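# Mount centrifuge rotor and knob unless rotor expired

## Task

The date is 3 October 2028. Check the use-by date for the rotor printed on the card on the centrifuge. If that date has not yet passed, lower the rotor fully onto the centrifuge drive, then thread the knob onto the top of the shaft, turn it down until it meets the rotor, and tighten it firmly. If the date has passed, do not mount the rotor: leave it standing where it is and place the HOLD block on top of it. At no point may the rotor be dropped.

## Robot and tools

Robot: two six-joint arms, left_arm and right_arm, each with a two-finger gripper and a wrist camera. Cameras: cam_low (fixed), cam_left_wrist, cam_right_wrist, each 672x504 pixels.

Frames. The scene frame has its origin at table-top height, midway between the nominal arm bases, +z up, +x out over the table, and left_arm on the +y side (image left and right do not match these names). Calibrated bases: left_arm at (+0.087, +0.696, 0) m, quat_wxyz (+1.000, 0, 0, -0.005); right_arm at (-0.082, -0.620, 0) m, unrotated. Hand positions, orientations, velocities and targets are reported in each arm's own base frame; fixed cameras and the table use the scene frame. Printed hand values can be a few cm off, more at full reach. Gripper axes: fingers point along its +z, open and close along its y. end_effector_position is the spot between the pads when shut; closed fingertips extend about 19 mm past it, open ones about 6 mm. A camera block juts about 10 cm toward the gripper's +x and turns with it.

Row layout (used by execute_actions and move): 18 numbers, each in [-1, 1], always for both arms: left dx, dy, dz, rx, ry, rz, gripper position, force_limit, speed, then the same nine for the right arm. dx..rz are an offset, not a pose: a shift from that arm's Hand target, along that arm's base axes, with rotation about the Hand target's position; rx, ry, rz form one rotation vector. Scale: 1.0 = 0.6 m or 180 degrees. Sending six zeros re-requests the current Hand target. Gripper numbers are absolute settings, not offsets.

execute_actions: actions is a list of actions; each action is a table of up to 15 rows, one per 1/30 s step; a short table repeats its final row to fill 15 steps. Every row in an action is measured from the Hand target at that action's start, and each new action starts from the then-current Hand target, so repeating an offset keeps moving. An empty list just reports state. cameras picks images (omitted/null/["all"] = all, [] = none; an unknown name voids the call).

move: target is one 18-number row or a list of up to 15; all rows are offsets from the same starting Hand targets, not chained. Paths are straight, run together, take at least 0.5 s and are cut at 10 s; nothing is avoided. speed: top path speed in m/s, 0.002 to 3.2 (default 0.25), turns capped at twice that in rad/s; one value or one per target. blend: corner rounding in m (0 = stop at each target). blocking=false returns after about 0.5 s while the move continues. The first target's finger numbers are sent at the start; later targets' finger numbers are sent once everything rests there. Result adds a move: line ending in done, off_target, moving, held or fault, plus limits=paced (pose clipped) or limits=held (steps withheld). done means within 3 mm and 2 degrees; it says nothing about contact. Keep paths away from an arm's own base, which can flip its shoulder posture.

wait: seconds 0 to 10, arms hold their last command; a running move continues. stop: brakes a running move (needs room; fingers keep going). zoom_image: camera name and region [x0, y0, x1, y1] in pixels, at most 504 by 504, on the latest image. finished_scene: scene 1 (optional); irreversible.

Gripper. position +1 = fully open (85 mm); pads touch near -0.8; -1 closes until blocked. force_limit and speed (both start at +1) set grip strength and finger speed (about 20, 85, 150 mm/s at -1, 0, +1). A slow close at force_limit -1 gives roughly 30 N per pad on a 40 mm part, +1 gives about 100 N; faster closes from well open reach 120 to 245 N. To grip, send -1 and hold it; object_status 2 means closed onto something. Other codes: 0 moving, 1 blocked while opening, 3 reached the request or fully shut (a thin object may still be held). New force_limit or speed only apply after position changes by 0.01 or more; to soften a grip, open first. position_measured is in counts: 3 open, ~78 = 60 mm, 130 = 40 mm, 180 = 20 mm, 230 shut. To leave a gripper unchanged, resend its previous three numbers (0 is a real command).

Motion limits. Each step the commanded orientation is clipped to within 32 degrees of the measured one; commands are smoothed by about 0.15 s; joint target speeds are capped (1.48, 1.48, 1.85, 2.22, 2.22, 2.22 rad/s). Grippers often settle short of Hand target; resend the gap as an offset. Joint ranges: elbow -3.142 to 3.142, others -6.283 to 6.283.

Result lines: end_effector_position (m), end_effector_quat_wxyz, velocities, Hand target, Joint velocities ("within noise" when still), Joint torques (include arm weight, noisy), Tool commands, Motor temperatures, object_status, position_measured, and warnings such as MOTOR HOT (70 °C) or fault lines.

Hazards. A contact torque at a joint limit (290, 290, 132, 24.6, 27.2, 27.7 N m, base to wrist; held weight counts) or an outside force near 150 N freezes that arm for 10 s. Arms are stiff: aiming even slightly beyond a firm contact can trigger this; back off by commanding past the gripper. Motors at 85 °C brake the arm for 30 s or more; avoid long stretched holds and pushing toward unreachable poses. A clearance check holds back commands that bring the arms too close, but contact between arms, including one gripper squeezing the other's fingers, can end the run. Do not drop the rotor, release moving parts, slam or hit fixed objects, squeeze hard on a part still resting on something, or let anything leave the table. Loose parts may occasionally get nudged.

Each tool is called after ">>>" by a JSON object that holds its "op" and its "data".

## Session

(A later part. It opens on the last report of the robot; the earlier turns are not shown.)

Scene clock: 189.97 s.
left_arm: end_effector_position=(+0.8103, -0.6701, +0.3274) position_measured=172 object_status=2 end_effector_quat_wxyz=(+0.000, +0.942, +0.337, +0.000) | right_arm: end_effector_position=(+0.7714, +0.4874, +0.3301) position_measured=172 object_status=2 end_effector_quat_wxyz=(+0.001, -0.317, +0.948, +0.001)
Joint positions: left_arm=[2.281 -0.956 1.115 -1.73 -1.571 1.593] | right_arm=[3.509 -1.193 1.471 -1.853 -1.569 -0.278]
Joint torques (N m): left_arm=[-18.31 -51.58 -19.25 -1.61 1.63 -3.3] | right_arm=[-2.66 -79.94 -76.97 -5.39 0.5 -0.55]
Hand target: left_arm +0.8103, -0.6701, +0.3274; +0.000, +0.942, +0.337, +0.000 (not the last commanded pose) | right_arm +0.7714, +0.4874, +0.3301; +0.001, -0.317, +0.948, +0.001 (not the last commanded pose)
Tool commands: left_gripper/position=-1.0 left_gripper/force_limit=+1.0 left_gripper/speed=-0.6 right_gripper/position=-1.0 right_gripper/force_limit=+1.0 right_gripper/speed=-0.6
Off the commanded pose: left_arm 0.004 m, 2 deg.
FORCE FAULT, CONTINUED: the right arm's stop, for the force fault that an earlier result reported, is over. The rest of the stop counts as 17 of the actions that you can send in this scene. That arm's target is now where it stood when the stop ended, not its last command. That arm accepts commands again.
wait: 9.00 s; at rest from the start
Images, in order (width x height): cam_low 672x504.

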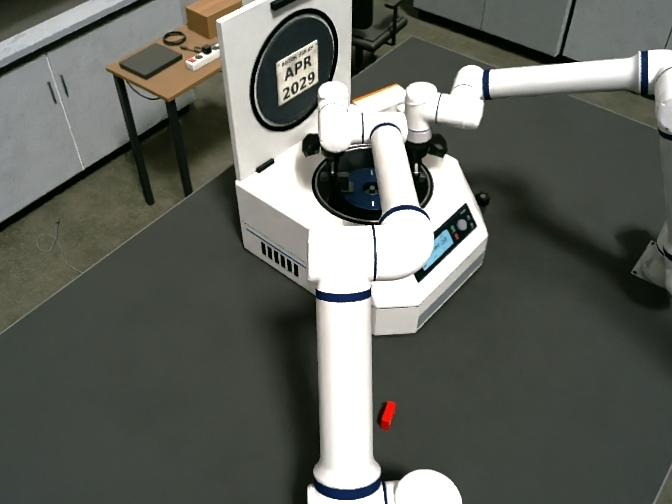

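>>> {"op": "move", "data": {"target": [0.0,0,0.0085,0,0,0,-1,1,-0.6,0,0,0.005,0,0,0,-1,1,-0.6], "speed": 0.02, "cameras": ["cam_low","cam_left_wrist","cam_right_wrist"]}}

>>> {"op": "zoom_image", "data": {"camera": "cam_low", "region": [350, 155, 400, 205]}}

Scene clock: 191.53 s.
left_arm: end_effector_position=(+0.8103, -0.6702, +0.3320) position_measured=172 object_status=2 end_effector_quat_wxyz=(+0.000, +0.941, +0.337, +0.000) end_effector_velocity=(+0.000, +0.000, +0.006) end_effector_angular_velocity=(-0.002, -0.005, +0.000) | right_arm: end_effector_position=(+0.7714, +0.4874, +0.3329) position_measured=172 object_status=2 end_effector_quat_wxyz=(+0.001, -0.317, +0.948, +0.001) end_effector_velocity=(+0.002, +0.000, +0.006) end_effector_angular_velocity=(+0.003, -0.007, -0.001)
Joint positions: left_arm=[2.281 -0.957 1.109 -1.722 -1.571 1.593] | right_arm=[3.509 -1.194 1.468 -1.848 -1.569 -0.278]
Joint velocities: left_arm=[0 -0.004 -0.005 0.003 0.002 -0.001] | right_arm=[0 -0.002 -0.007 0.001 0 0]
Joint torques (N m): left_arm=[-10.81 -156.04 -86.57 4.28 1.58 -1.04] | right_arm=[-2.85 -156.67 -134.7 -2.23 0.47 -0.46]
Hand target: left_arm +0.8103, -0.6701, +0.3325; +0.000, +0.942, +0.337, +0.000 | right_arm +0.7714, +0.4874, +0.3331; +0.001, -0.317, +0.948, +0.001
Off the commanded pose: left_arm 0.000 m, 0 deg | right_arm 0.000 m, 0 deg.
move: done

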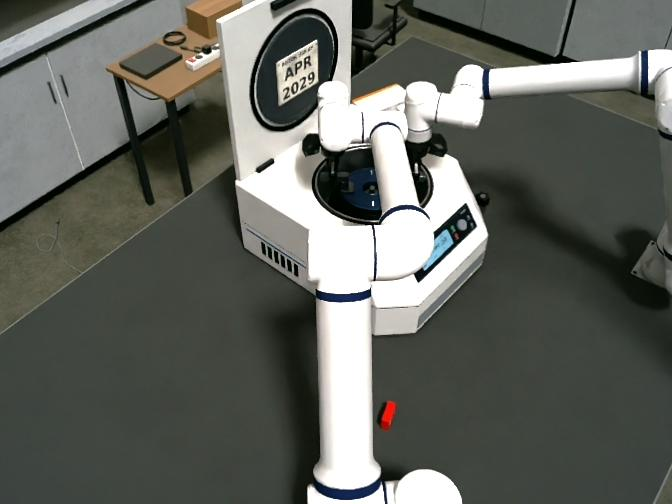

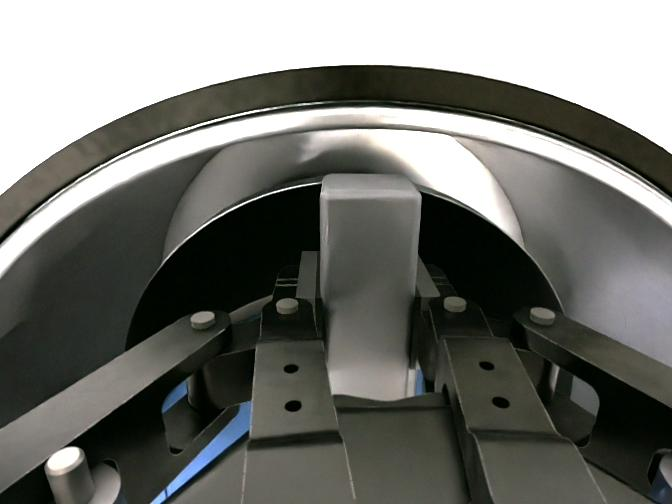

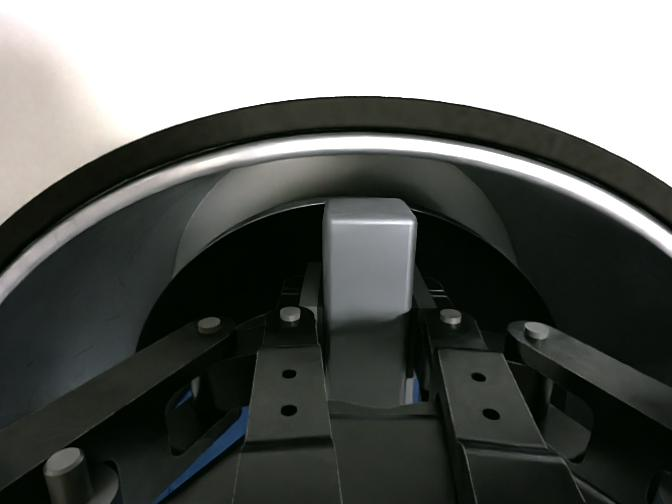

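Scaled by 10.080 from the camera's 672x504 image, which has a finer 960x720 frame.

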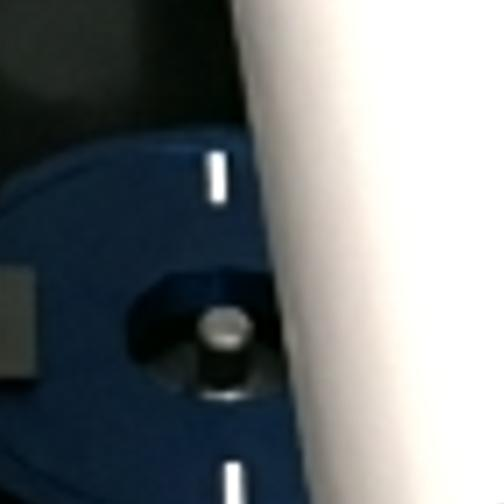

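>>> {"op": "move", "data": {"target": [[0,0,0.02,0,0,0,-1,1,-0.6,0,0,0.02,0,0,0,-1,1,-0.6],[-0.0114,0.0146,0.02,0,0,0.0278,-1,1,-0.6,0.0109,-0.0145,0.02,0,0,0.0278,-1,1,-0.6],[-0.0114,0.0146,0.005,0,0,0.0278,-1,1,-0.6,0.0109,-0.0145,0.005,0,0,0.0278,-1,1,-0.6]], "speed": 0.03, "cameras": ["cam_low"]}}

>>> {"op": "zoom_image", "data": {"camera": "cam_low", "region": [350, 155, 400, 205]}}

Scene clock: 196.23 s.
left_arm: end_effector_position=(+0.8035, -0.6613, +0.3358) position_measured=172 object_status=2 end_effector_quat_wxyz=(+0.000, +0.926, +0.378, +0.000) | right_arm: end_effector_position=(+0.7779, +0.4787, +0.3363) position_measured=172 object_status=2 end_effector_quat_wxyz=(+0.001, -0.358, +0.934, +0.001)
Joint positions: left_arm=[2.282 -0.978 1.136 -1.729 -1.571 1.507] | right_arm=[3.497 -1.194 1.462 -1.842 -1.569 -0.377]
Joint torques (N m): left_arm=[6.18 -113.89 -58.83 -1.73 0.79 -2.52] | right_arm=[-15.58 -115.17 -90.11 -5.35 2.16 -1.36]
Hand target: left_arm +0.8035, -0.6614, +0.3355; +0.000, +0.926, +0.378, +0.000 | right_arm +0.7779, +0.4787, +0.3361; +0.001, -0.358, +0.934, +0.001
Off the commanded pose: left_arm 0.000 m, 0 deg | right_arm 0.000 m, 0 deg.
move: done
Images, in order (width x height): cam_low 672x504.

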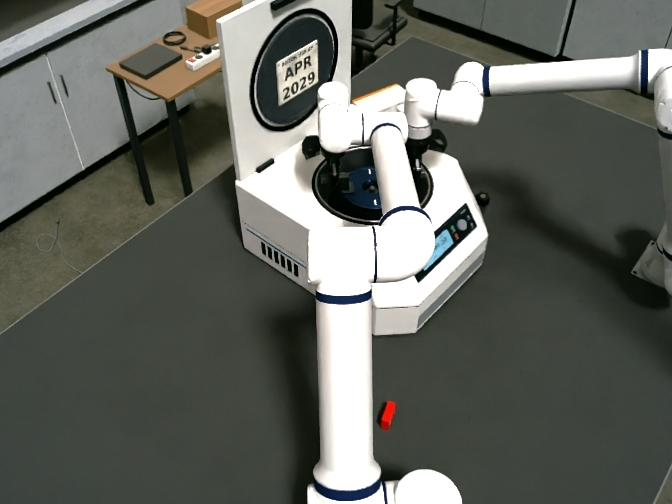

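Scaled by 10.080 from the camera's 672x504 image, which has a finer 960x720 frame.

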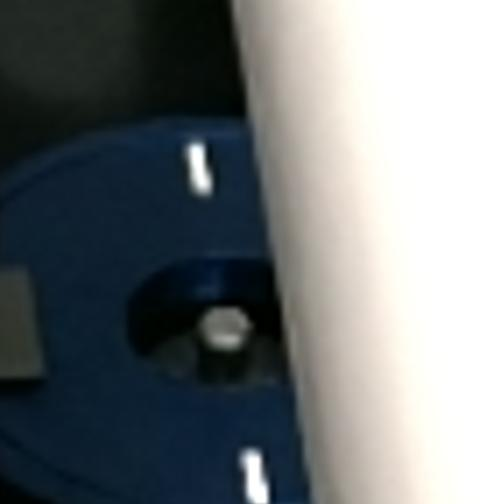

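>>> {"op": "move", "data": {"target": [0,0,-0.0033,0,0,0,-1,1,-0.6,0,0,-0.0033,0,0,0,-1,1,-0.6], "speed": 0.02, "cameras": []}}

>>> {"op": "move", "data": {"target": [0,0,-0.0025,0,0,0,-1,1,-0.6,0,0,-0.0025,0,0,0,-1,1,-0.6], "speed": 0.01, "cameras": ["cam_low"]}}

>>> {"op": "zoom_image", "data": {"camera": "cam_low", "region": [350, 155, 400, 205]}}

Scene clock: 197.53 s.
left_arm: end_effector_position=(+0.8035, -0.6614, +0.3338) position_measured=172 object_status=2 end_effector_quat_wxyz=(+0.000, +0.926, +0.378, +0.000) | right_arm: end_effector_position=(+0.7780, +0.4787, +0.3346) position_measured=172 object_status=2 end_effector_quat_wxyz=(+0.002, -0.358, +0.934, +0.001)
Joint positions: left_arm=[2.281 -0.978 1.139 -1.732 -1.571 1.507] | right_arm=[3.497 -1.193 1.464 -1.845 -1.569 -0.377]
Joint torques (N m): left_arm=[-12.64 -78.13 -35.4 -1.3 2.19 -2.39] | right_arm=[-9.23 -58.46 -44.85 -6.08 2.57 -1.2]
Hand target: left_arm +0.8035, -0.6614, +0.3335; +0.000, +0.926, +0.378, +0.000 | right_arm +0.7779, +0.4787, +0.3341; +0.001, -0.358, +0.934, +0.001
Off the commanded pose: left_arm 0.000 m, 0 deg | right_arm 0.000 m, 0 deg.
move: done
No camera images: "cameras" was empty.

Scene clock: 198.23 s.
left_arm: end_effector_position=(+0.8035, -0.6614, +0.3324) position_measured=172 object_status=2 end_effector_quat_wxyz=(+0.000, +0.926, +0.378, +0.000) | right_arm: end_effector_position=(+0.7780, +0.4787, +0.3329) position_measured=172 object_status=2 end_effector_quat_wxyz=(+0.002, -0.358, +0.934, +0.001)
Joint positions: left_arm=[2.281 -0.977 1.141 -1.734 -1.571 1.507] | right_arm=[3.497 -1.192 1.466 -1.847 -1.569 -0.377]
Joint torques (N m): left_arm=[-12.63 -34.53 -5.05 -1.95 2.27 -2.42] | right_arm=[0.28 4.28 5.54 -4.21 2.13 -1.24]
Hand target: left_arm +0.8035, -0.6614, +0.3320; +0.000, +0.926, +0.378, +0.000 | right_arm +0.7779, +0.4787, +0.3326; +0.001, -0.358, +0.934, +0.001
Off the commanded pose: left_arm 0.000 m, 0 deg | right_arm 0.000 m, 0 deg.
move: done
Images, in order (width x height): cam_low 672x504.

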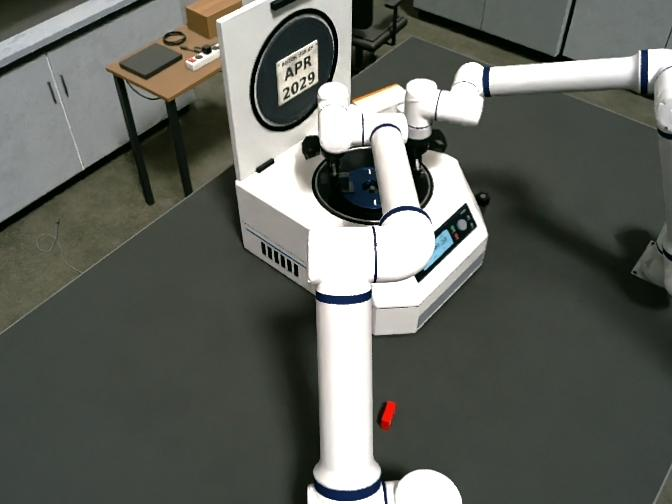

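Scaled by 10.080 from the camera's 672x504 image, which has a finer 960x720 frame.

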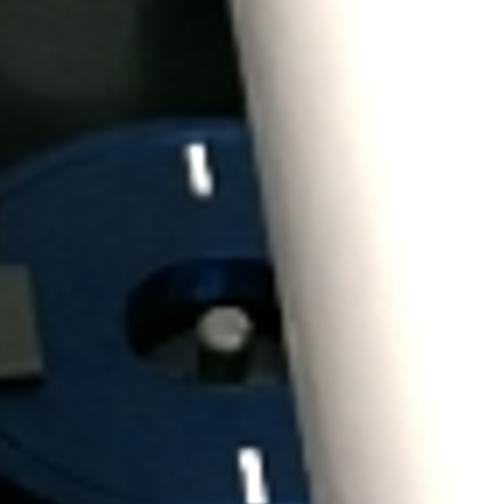

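>>> {"op": "move", "data": {"target": [[0,0,0.006,0,0,0,-1,1,-0.6,0,0,0.006,0,0,0,-1,1,-0.6],[0.0114,-0.0146,0.006,0,0,-0.0278,-1,1,-0.6,-0.0109,0.0145,0.006,0,0,-0.0278,-1,1,-0.6],[0.0114,-0.0146,-0.001,0,0,-0.0278,-1,1,-0.6,-0.0109,0.0145,-0.001,0,0,-0.0278,-1,1,-0.6]], "speed": 0.02, "cameras": ["cam_low"]}}

>>> {"op": "zoom_image", "data": {"camera": "cam_low", "region": [350, 155, 400, 205]}}

Scene clock: 202.60 s.
left_arm: end_effector_position=(+0.8103, -0.6701, +0.3317) position_measured=172 object_status=2 end_effector_quat_wxyz=(+0.000, +0.941, +0.337, +0.000) | right_arm: end_effector_position=(+0.7714, +0.4874, +0.3323) position_measured=172 object_status=2 end_effector_quat_wxyz=(+0.001, -0.317, +0.948, +0.001)
Joint positions: left_arm=[2.281 -0.957 1.11 -1.723 -1.571 1.593] | right_arm=[3.509 -1.194 1.469 -1.849 -1.569 -0.278]
Joint torques (N m): left_arm=[-14.72 -106.48 -54.5 -2.17 1.36 2.62] | right_arm=[21.29 -120.46 -97.37 -8.54 -0.81 2.12]
Hand target: left_arm +0.8103, -0.6701, +0.3314; +0.000, +0.942, +0.337, +0.000 | right_arm +0.7714, +0.4874, +0.3320; +0.001, -0.317, +0.948, +0.001
Off the commanded pose: left_arm 0.000 m, 0 deg | right_arm 0.000 m, 0 deg.
move: done
Images, in order (width x height): cam_low 672x504.

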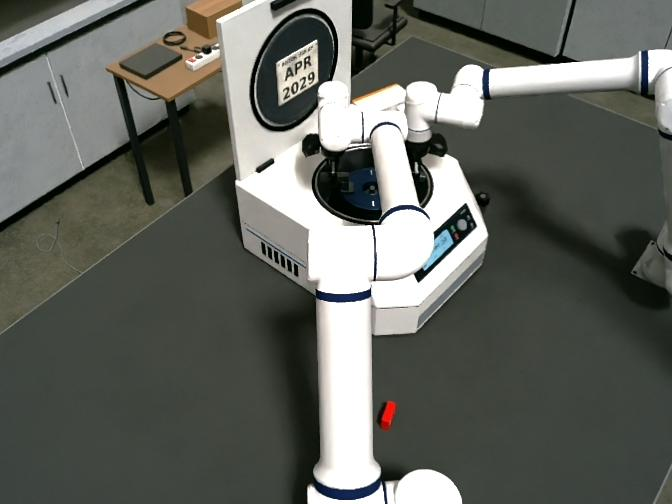

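Scaled by 10.080 from the camera's 672x504 image, which has a finer 960x720 frame.

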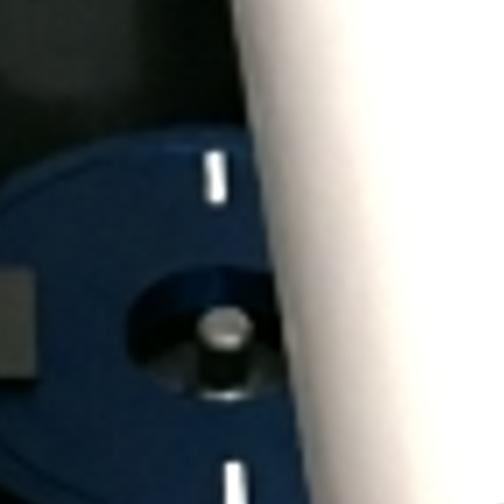

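>>> {"op": "move", "data": {"target": [0,0,-0.0025,0,0,0,-1,1,-0.6,0,0,-0.0025,0,0,0,-1,1,-0.6], "speed": 0.01, "cameras": []}}

>>> {"op": "move", "data": {"target": [0,0,-0.0015,0,0,0,-1,1,-0.6,0,0,-0.0015,0,0,0,-1,1,-0.6], "speed": 0.01, "cameras": ["cam_low"]}}

>>> {"op": "zoom_image", "data": {"camera": "cam_low", "region": [350, 155, 400, 205]}}

Scene clock: 203.90 s.
left_arm: end_effector_position=(+0.8103, -0.6701, +0.3301) position_measured=172 object_status=2 end_effector_quat_wxyz=(+0.000, +0.942, +0.337, +0.000) | right_arm: end_effector_position=(+0.7714, +0.4874, +0.3307) position_measured=172 object_status=2 end_effector_quat_wxyz=(+0.002, -0.317, +0.948, +0.001)
Joint positions: left_arm=[2.281 -0.957 1.112 -1.726 -1.571 1.593] | right_arm=[3.509 -1.193 1.471 -1.852 -1.569 -0.278]
Joint torques (N m): left_arm=[-16.25 -91.82 -41.03 -2.01 -0.81 3.51] | right_arm=[19.78 -97.14 -80.32 -9.3 -0.83 1.82]
Hand target: left_arm +0.8103, -0.6701, +0.3299; +0.000, +0.942, +0.337, +0.000 | right_arm +0.7714, +0.4874, +0.3305; +0.001, -0.317, +0.948, +0.001
Off the commanded pose: left_arm 0.000 m, 0 deg | right_arm 0.000 m, 0 deg.
move: done
No camera images: "cameras" was empty.

Scene clock: 204.60 s.
left_arm: end_effector_position=(+0.8103, -0.6702, +0.3292) position_measured=172 object_status=2 end_effector_quat_wxyz=(+0.000, +0.942, +0.337, +0.000) | right_arm: end_effector_position=(+0.7714, +0.4874, +0.3298) position_measured=172 object_status=2 end_effector_quat_wxyz=(+0.002, -0.317, +0.948, +0.001)
Joint positions: left_arm=[2.281 -0.957 1.113 -1.727 -1.571 1.593] | right_arm=[3.509 -1.192 1.472 -1.853 -1.569 -0.278]
Joint torques (N m): left_arm=[-4.82 -68.71 -27.94 -1.59 -1.27 2.82] | right_arm=[12.74 -58.01 -55.26 -13 0.48 1.17]
Hand target: left_arm +0.8103, -0.6701, +0.3290; +0.000, +0.942, +0.337, +0.000 | right_arm +0.7714, +0.4874, +0.3296; +0.001, -0.317, +0.948, +0.001
Off the commanded pose: left_arm 0.000 m, 0 deg | right_arm 0.000 m, 0 deg.
move: done
Images, in order (width x height): cam_low 672x504.

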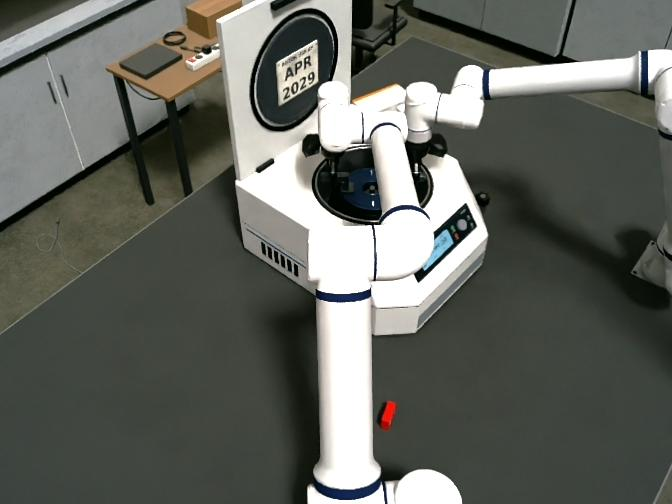

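Scaled by 10.080 from the camera's 672x504 image, which has a finer 960x720 frame.

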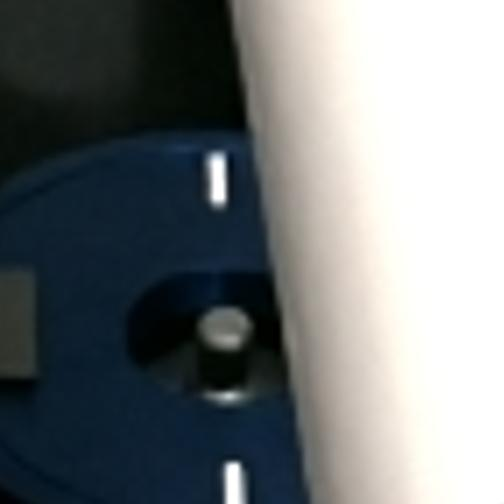

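>>> {"op": "move", "data": {"target": [0,0,-0.0015,0,0,0,-1,1,-0.6,0,0,-0.0015,0,0,0,-1,1,-0.6], "speed": 0.01, "cameras": []}}

>>> {"op": "move", "data": {"target": [0.0023,-0.003,0,0,0,-0.0055,-1,1,-0.6,-0.0022,0.0029,0,0,0,-0.0055,-1,1,-0.6], "speed": 0.01, "cameras": ["cam_low"]}}

>>> {"op": "zoom_image", "data": {"camera": "cam_low", "region": [350, 155, 400, 205]}}

Scene clock: 206.33 s.
left_arm: end_effector_position=(+0.8103, -0.6702, +0.3283) position_measured=172 object_status=2 end_effector_quat_wxyz=(+0.000, +0.942, +0.337, +0.000) | right_arm: end_effector_position=(+0.7714, +0.4874, +0.3289) position_measured=172 object_status=2 end_effector_quat_wxyz=(+0.002, -0.317, +0.948, +0.001)
Joint positions: left_arm=[2.281 -0.957 1.114 -1.729 -1.571 1.593] | right_arm=[3.509 -1.192 1.473 -1.855 -1.569 -0.278]
Joint torques (N m): left_arm=[22.44 -36.79 -7.46 -2.38 -0.98 2.11] | right_arm=[-5.15 -14.65 -29.06 -16.83 5.39 -0.41]
Hand target: left_arm +0.8103, -0.6701, +0.3281; +0.000, +0.942, +0.337, +0.000 | right_arm +0.7714, +0.4874, +0.3287; +0.001, -0.317, +0.948, +0.001
Off the commanded pose: left_arm 0.000 m, 0 deg | right_arm 0.000 m, 0 deg.
move: done
No camera images: "cameras" was empty.

Scene clock: 207.50 s.
left_arm: end_effector_position=(+0.8117, -0.6718, +0.3281) position_measured=172 object_status=2 end_effector_quat_wxyz=(+0.000, +0.944, +0.329, +0.000) | right_arm: end_effector_position=(+0.7701, +0.4891, +0.3287) position_measured=172 object_status=2 end_effector_quat_wxyz=(+0.001, -0.309, +0.951, +0.001)
Joint positions: left_arm=[2.281 -0.952 1.108 -1.726 -1.571 1.61] | right_arm=[3.511 -1.192 1.473 -1.855 -1.569 -0.258]
Joint torques (N m): left_arm=[-10.71 -28.12 -23.45 4.34 -0.52 2.64] | right_arm=[11.85 -19.62 -25.03 -18.53 2.11 0.79]
Hand target: left_arm +0.8117, -0.6719, +0.3281; +0.000, +0.944, +0.329, +0.000 | right_arm +0.7701, +0.4891, +0.3287; +0.001, -0.309, +0.951, +0.001
Off the commanded pose: left_arm 0.000 m, 0 deg | right_arm 0.000 m, 0 deg.
move: done
Images, in order (width x height): cam_low 672x504.

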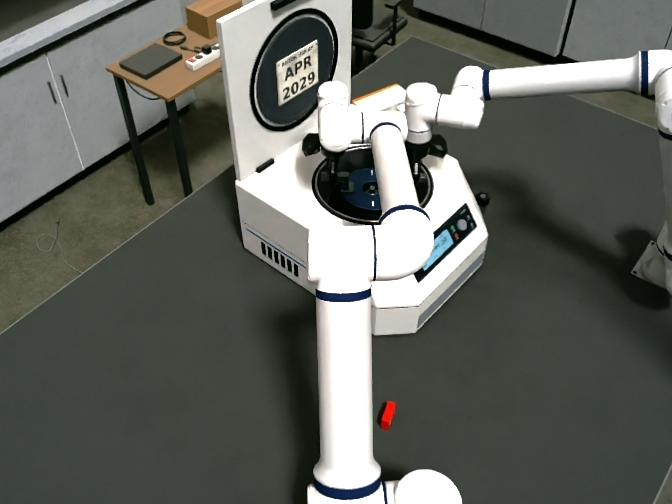

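Scaled by 10.080 from the camera's 672x504 image, which has a finer 960x720 frame.

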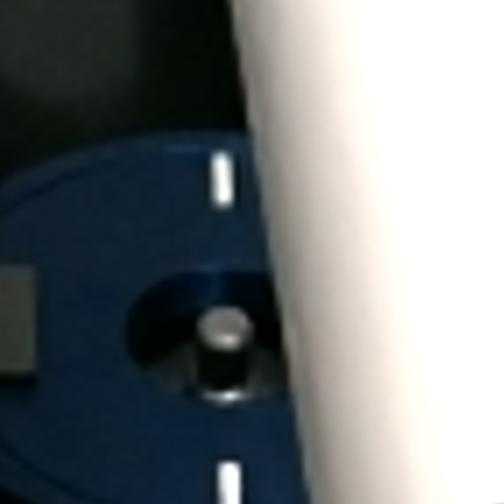

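>>> {"op": "move", "data": {"target": [0,0,0,0,0,0,0.3,1,-1,0,0,0,0,0,0,0.3,1,-1], "cameras": ["cam_low","cam_left_wrist","cam_right_wrist"]}}

>>> {"op": "zoom_image", "data": {"camera": "cam_low", "region": [350, 155, 400, 205]}}

Scene clock: 209.73 s.
left_arm: end_effector_position=(+0.8117, -0.6720, +0.3281) position_measured=91 object_status=0 end_effector_quat_wxyz=(+0.000, +0.944, +0.329, +0.000) | right_arm: end_effector_position=(+0.7700, +0.4891, +0.3287) position_measured=91 object_status=0 end_effector_quat_wxyz=(+0.001, -0.309, +0.951, +0.001)
Joint positions: left_arm=[2.281 -0.952 1.108 -1.726 -1.571 1.611] | right_arm=[3.511 -1.192 1.473 -1.855 -1.569 -0.258]
Joint torques (N m): left_arm=[16.56 -128.74 -74.2 -10.4 -0.15 2.74] | right_arm=[-15.18 -95.04 -86.69 -1.55 3.99 0.81]
Hand target: left_arm +0.8117, -0.6719, +0.3281; +0.000, +0.944, +0.329, +0.000 | right_arm +0.7701, +0.4891, +0.3287; +0.001, -0.309, +0.951, +0.001
Off the commanded pose: left_arm 0.000 m, 0 deg | right_arm 0.000 m, 0 deg.
move: done

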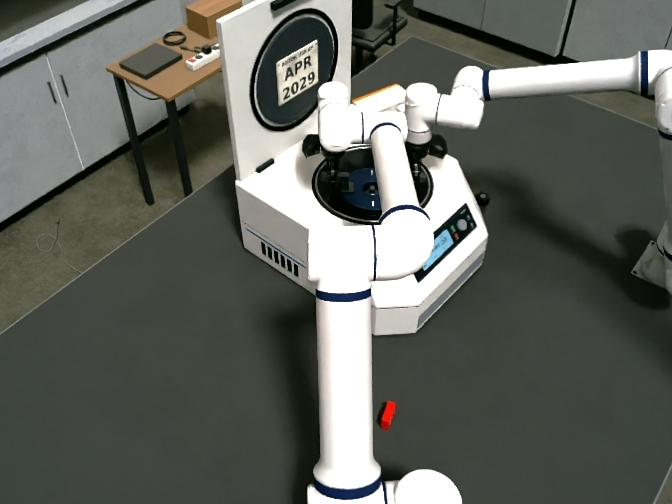

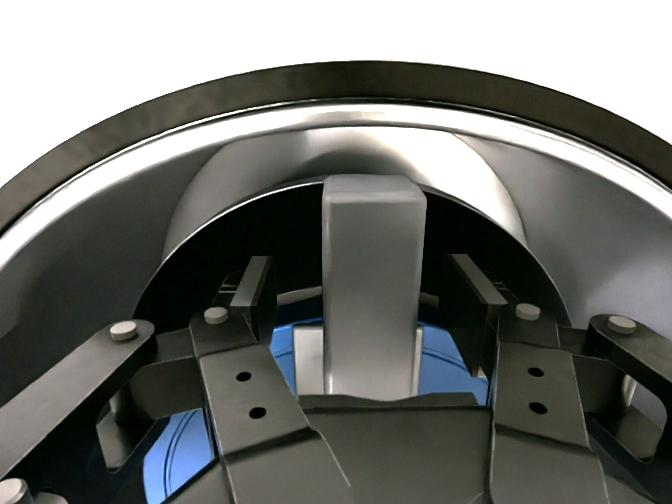

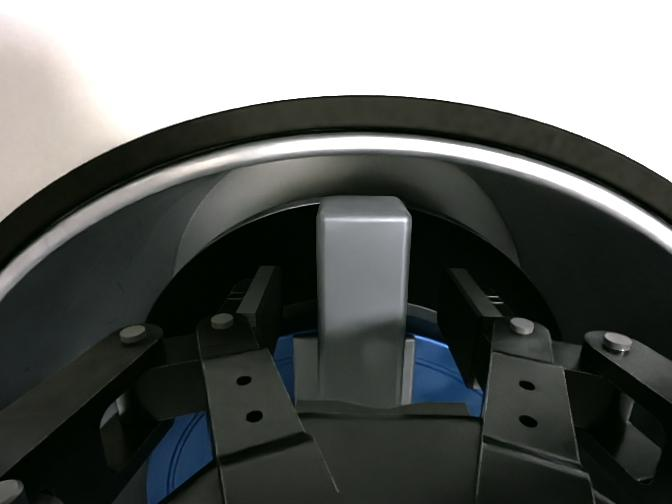

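Scaled by 10.080 from the camera's 672x504 image, which has a finer 960x720 frame.

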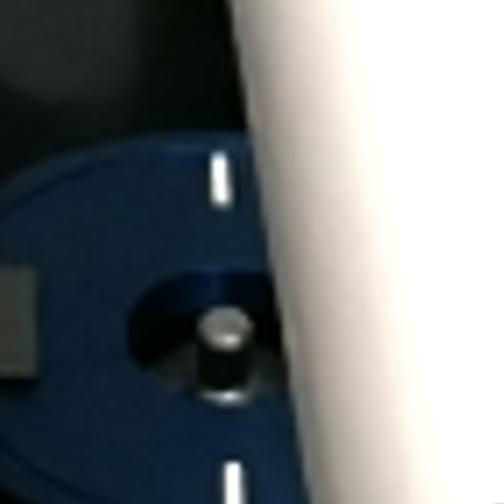

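>>> {"op": "move", "data": {"target": [0,0,0.3,0,0,0,1,1,1,0,0,0.3,0,0,0,1,1,1], "speed": 0.15, "cameras": ["cam_low"]}}

>>> {"op": "move", "data": {"target": [-0.5,0.7,0,0,0,0,1,1,1,-0.2267,-0.6767,-0.0917,0,0,0,1,1,1], "speed": 0.35}}

>>> {"op": "zoom_image", "data": {"camera": "cam_low", "region": [310, 110, 430, 230]}}

Scene clock: 212.53 s.
left_arm: end_effector_position=(+0.8117, -0.6719, +0.5080) position_measured=3 object_status=3 end_effector_quat_wxyz=(+0.000, +0.944, +0.329, +0.000) | right_arm: end_effector_position=(+0.7701, +0.4891, +0.5086) position_measured=3 object_status=3 end_effector_quat_wxyz=(+0.001, -0.309, +0.951, +0.001)
Joint positions: left_arm=[2.281 -0.951 0.79 -1.409 -1.571 1.611] | right_arm=[3.511 -1.231 1.208 -1.551 -1.569 -0.258]
Joint torques (N m): left_arm=[-14.06 -96.3 -75.16 0.84 -1.06 -1.94] | right_arm=[-5.57 -75.51 -89.83 -1.52 -0.81 -0.96]
Hand target: left_arm +0.8117, -0.6719, +0.5081; +0.000, +0.944, +0.329, +0.000 | right_arm +0.7701, +0.4891, +0.5087; +0.001, -0.309, +0.951, +0.001
Off the commanded pose: left_arm 0.000 m, 0 deg | right_arm 0.000 m, 0 deg.
move: done
Images, in order (width x height): cam_low 672x504.

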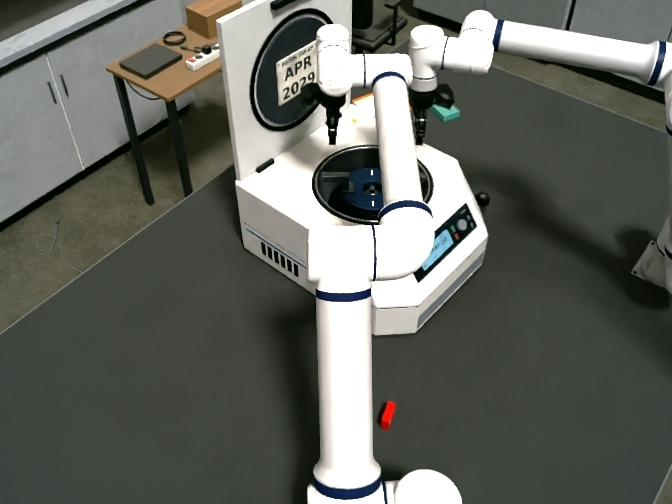

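Scene clock: 214.80 s.
left_arm: end_effector_position=(+0.5118, -0.2521, +0.5081) position_measured=3 object_status=3 end_effector_quat_wxyz=(+0.000, +0.944, +0.329, +0.000) | right_arm: end_effector_position=(+0.6341, +0.0832, +0.4537) position_measured=3 object_status=3 end_effector_quat_wxyz=(+0.001, -0.309, +0.951, +0.001)
Joint positions: left_arm=[2.367 -1.812 1.82 -1.579 -1.571 1.697] | right_arm=[2.99 -1.686 1.814 -1.7 -1.568 -0.78]
Joint torques (N m): left_arm=[19.31 -54.12 -56.46 1.75 2.28 3.56] | right_arm=[-16.86 -51.09 -69.47 -10.07 3.85 -1.82]
Hand target: left_arm +0.5117, -0.2519, +0.5081; +0.000, +0.944, +0.329, +0.000 | right_arm +0.6340, +0.0831, +0.4537; +0.001, -0.309, +0.951, +0.001
Off the commanded pose: left_arm 0.000 m, 0 deg | right_arm 0.000 m, 0 deg.
move: done

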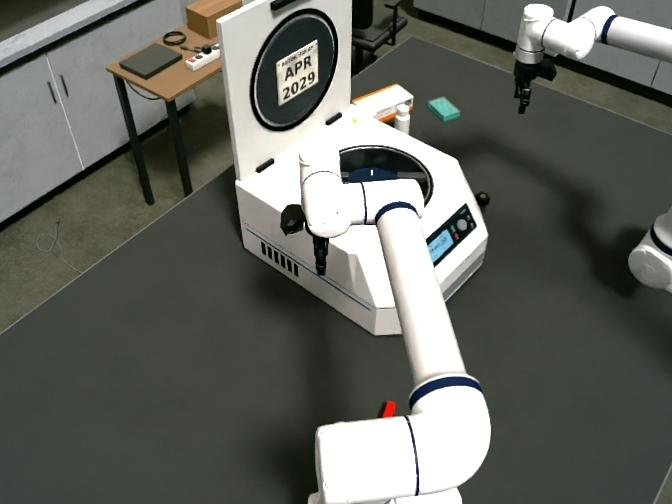

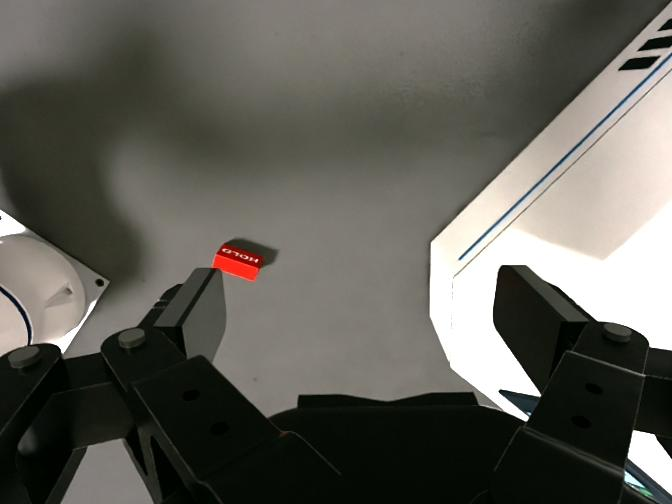

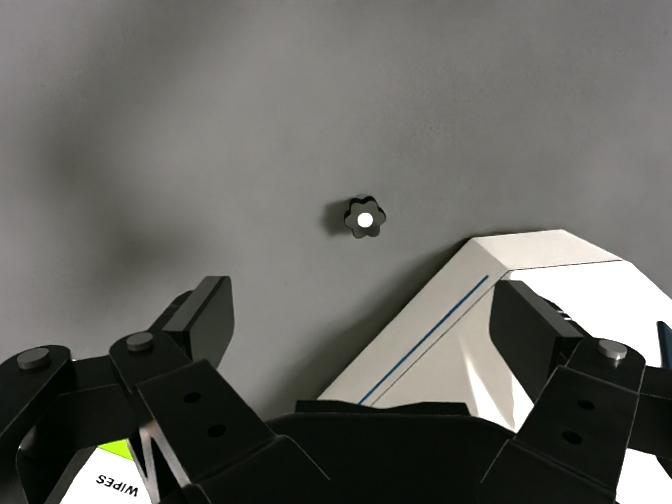

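Scaled by 4.200 from the camera's 672x504 image, which has a finer 960x720 frame.

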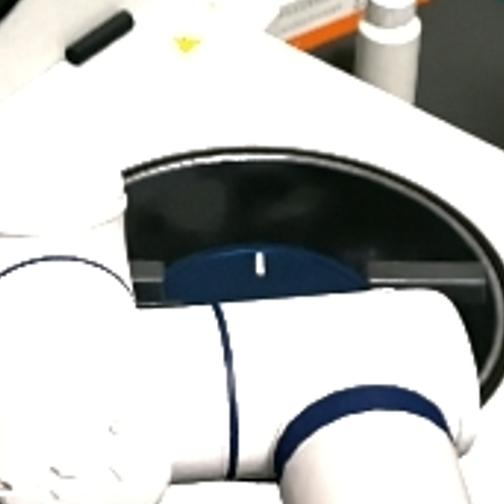

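>>> {"op": "zoom_image", "data": {"camera": "cam_right_wrist", "region": [315, 170, 415, 270]}}

>>> {"op": "zoom_image", "data": {"camera": "cam_low", "region": [462, 180, 502, 220]}}

Scaled by 5.040 from the camera's 672x504 image, which has a finer 960x720 frame.

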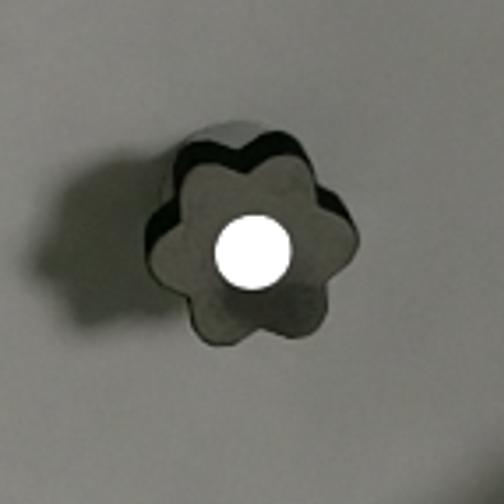

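Scaled by 12.600 from the camera's 672x504 image, which has a finer 960x720 frame.

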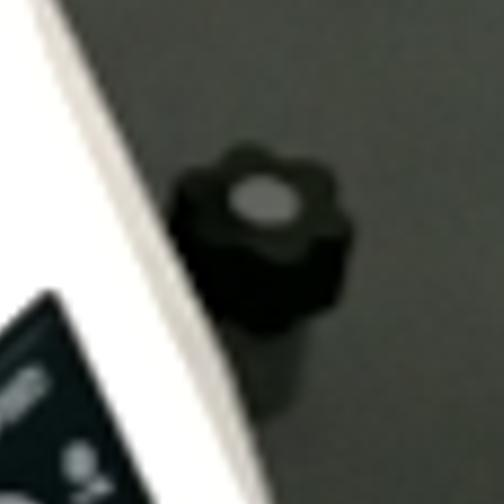

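>>> {"op": "move", "data": {"target": [0,0,0,0,0,0,1,1,1,0.125,0.053,-0.3395,0,0,0.55,1,1,1], "speed": 0.3, "cameras": ["cam_right_wrist"]}}

>>> {"op": "zoom_image", "data": {"camera": "cam_right_wrist", "region": [250, 160, 450, 360]}}

Scene clock: 220.93 s.
left_arm: end_effector_position=(+0.5117, -0.2519, +0.5081) position_measured=3 object_status=3 end_effector_quat_wxyz=(+0.000, +0.944, +0.329, +0.000) | right_arm: end_effector_position=(+0.7090, +0.1149, +0.2500) position_measured=3 object_status=3 end_effector_quat_wxyz=(+0.000, +0.924, -0.383, -0.002)
Joint positions: left_arm=[2.368 -1.812 1.82 -1.579 -1.571 1.697] | right_arm=[3.052 -1.443 1.946 -2.07 -1.569 -2.445]
Joint torques (N m): left_arm=[18.23 -51.17 -54.93 1.29 2.22 3.41] | right_arm=[12.79 -49.92 -61.12 -10.38 2.27 -2.26]
Hand target: left_arm +0.5117, -0.2519, +0.5081; +0.000, +0.944, +0.329, +0.000 | right_arm +0.7090, +0.1149, +0.2500; +0.000, +0.924, -0.383, -0.002
Off the commanded pose: left_arm 0.000 m, 0 deg | right_arm 0.000 m, 0 deg.
move: done
Images, in order (width x height): cam_right_wrist 672x504.

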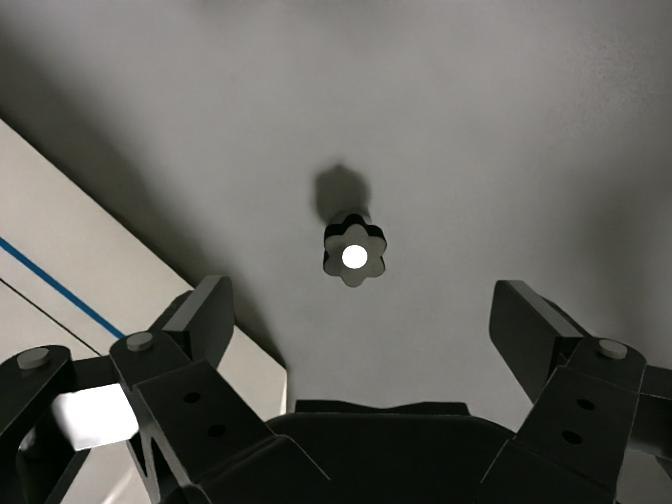

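Scaled by 2.520 from the camera's 672x504 image, which has a finer 960x720 frame.

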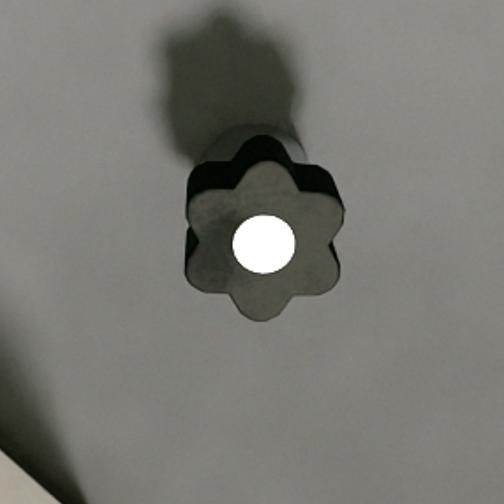

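>>> {"op": "move", "data": {"target": [0,0,0,0,0,0,1,1,1,-0.066,0.0493,-0.2333,0,0,0,1,1,1], "speed": 0.15, "cameras": ["cam_low","cam_right_wrist"]}}

>>> {"op": "zoom_image", "data": {"camera": "cam_low", "region": [420, 120, 540, 220]}}

Scene clock: 223.70 s.
left_arm: end_effector_position=(+0.5117, -0.2519, +0.5081) position_measured=3 object_status=3 end_effector_quat_wxyz=(+0.000, +0.944, +0.329, +0.000) | right_arm: end_effector_position=(+0.6695, +0.1444, +0.1102) position_measured=3 object_status=3 end_effector_quat_wxyz=(+0.000, +0.924, -0.383, -0.002)
Joint positions: left_arm=[2.368 -1.812 1.82 -1.579 -1.571 1.697] | right_arm=[3.091 -1.341 2.126 -2.353 -1.569 -2.406]
Joint torques (N m): left_arm=[17.73 -50.9 -56.11 1.12 2.37 3.54] | right_arm=[12.71 -52.74 -49.03 -10.26 0.15 1.19]
Hand target: left_arm +0.5117, -0.2519, +0.5081; +0.000, +0.944, +0.329, +0.000 | right_arm +0.6694, +0.1445, +0.1100; +0.000, +0.924, -0.383, -0.002
Off the commanded pose: left_arm 0.000 m, 0 deg | right_arm 0.000 m, 0 deg.
move: done
Images, in order (width x height): cam_low 672x504, cam_right_wrist 672x504.

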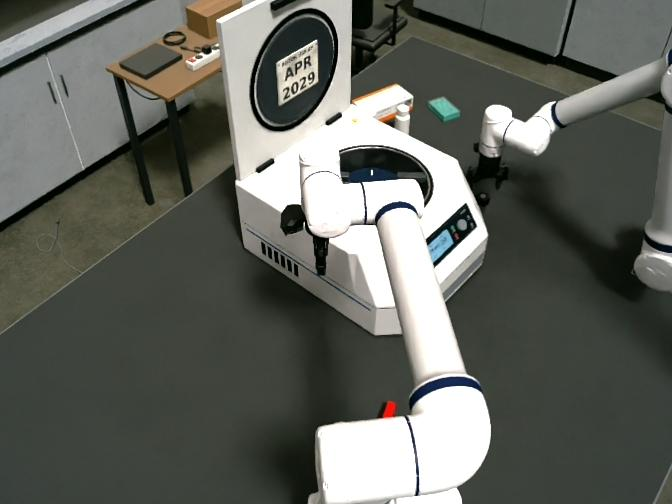

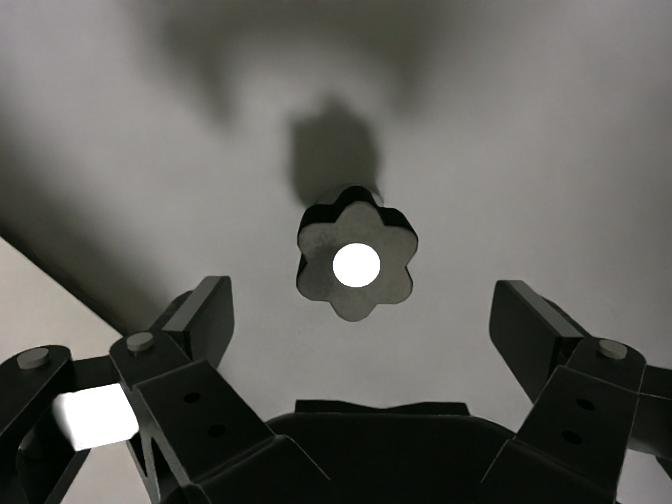

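Scaled by 4.200 from the camera's 672x504 image, which has a finer 960x720 frame.

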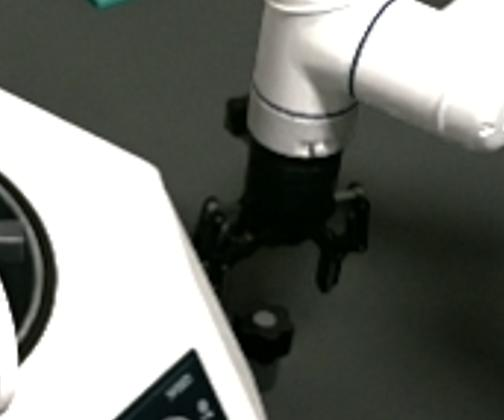

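>>> {"op": "move", "data": {"target": [0,0,0,0,0,0,1,1,1,0,0,-0.05,0,0,0,1,1,1], "speed": 0.08, "cameras": ["cam_low","cam_right_wrist"]}}

>>> {"op": "zoom_image", "data": {"camera": "cam_low", "region": [455, 160, 515, 220]}}

Scene clock: 225.60 s.
left_arm: end_effector_position=(+0.5117, -0.2519, +0.5081) position_measured=3 object_status=3 end_effector_quat_wxyz=(+0.000, +0.944, +0.329, +0.000) | right_arm: end_effector_position=(+0.6694, +0.1445, +0.0802) position_measured=3 object_status=3 end_effector_quat_wxyz=(+0.000, +0.924, -0.383, -0.002)
Joint positions: left_arm=[2.368 -1.812 1.82 -1.579 -1.571 1.697] | right_arm=[3.091 -1.299 2.144 -2.413 -1.569 -2.406]
Joint torques (N m): left_arm=[18.38 -51.09 -55.22 0.96 2.4 3.29] | right_arm=[2.94 -54.08 -45.29 -10.39 -1.33 0.28]
Hand target: left_arm +0.5117, -0.2519, +0.5081; +0.000, +0.944, +0.329, +0.000 | right_arm +0.6694, +0.1445, +0.0800; +0.000, +0.924, -0.383, -0.002
Off the commanded pose: left_arm 0.000 m, 0 deg | right_arm 0.000 m, 0 deg.
move: done
Images, in order (width x height): cam_low 672x504, cam_right_wrist 672x504.

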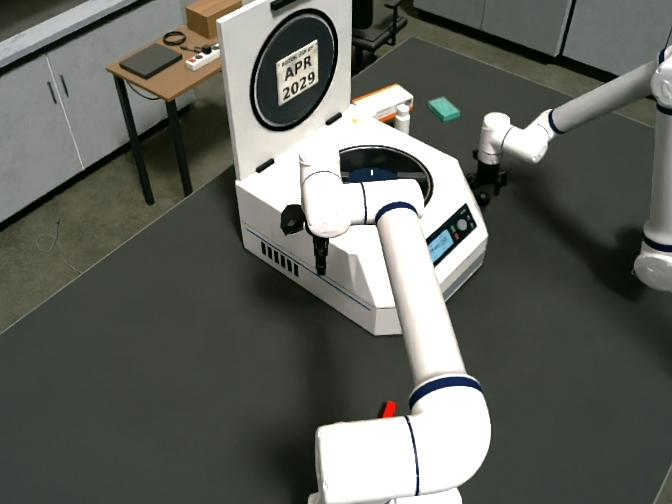

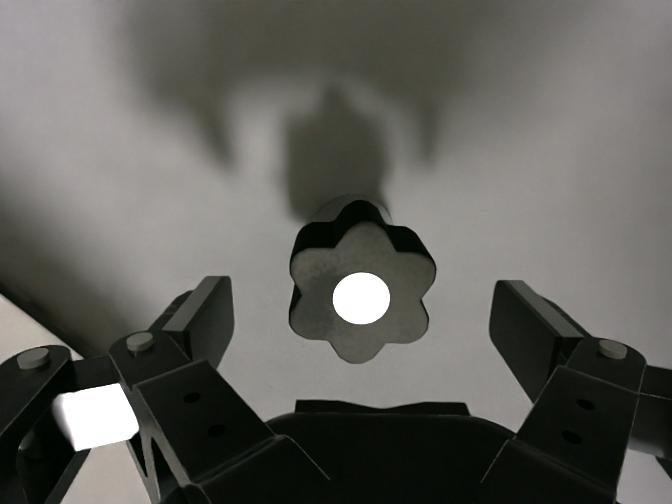

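Scaled by 8.400 from the camera's 672x504 image, which has a finer 960x720 frame.

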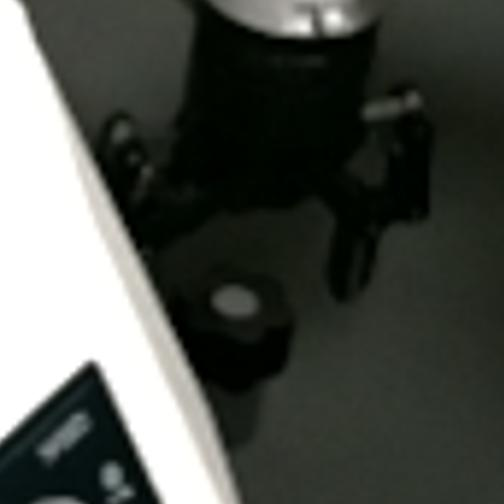

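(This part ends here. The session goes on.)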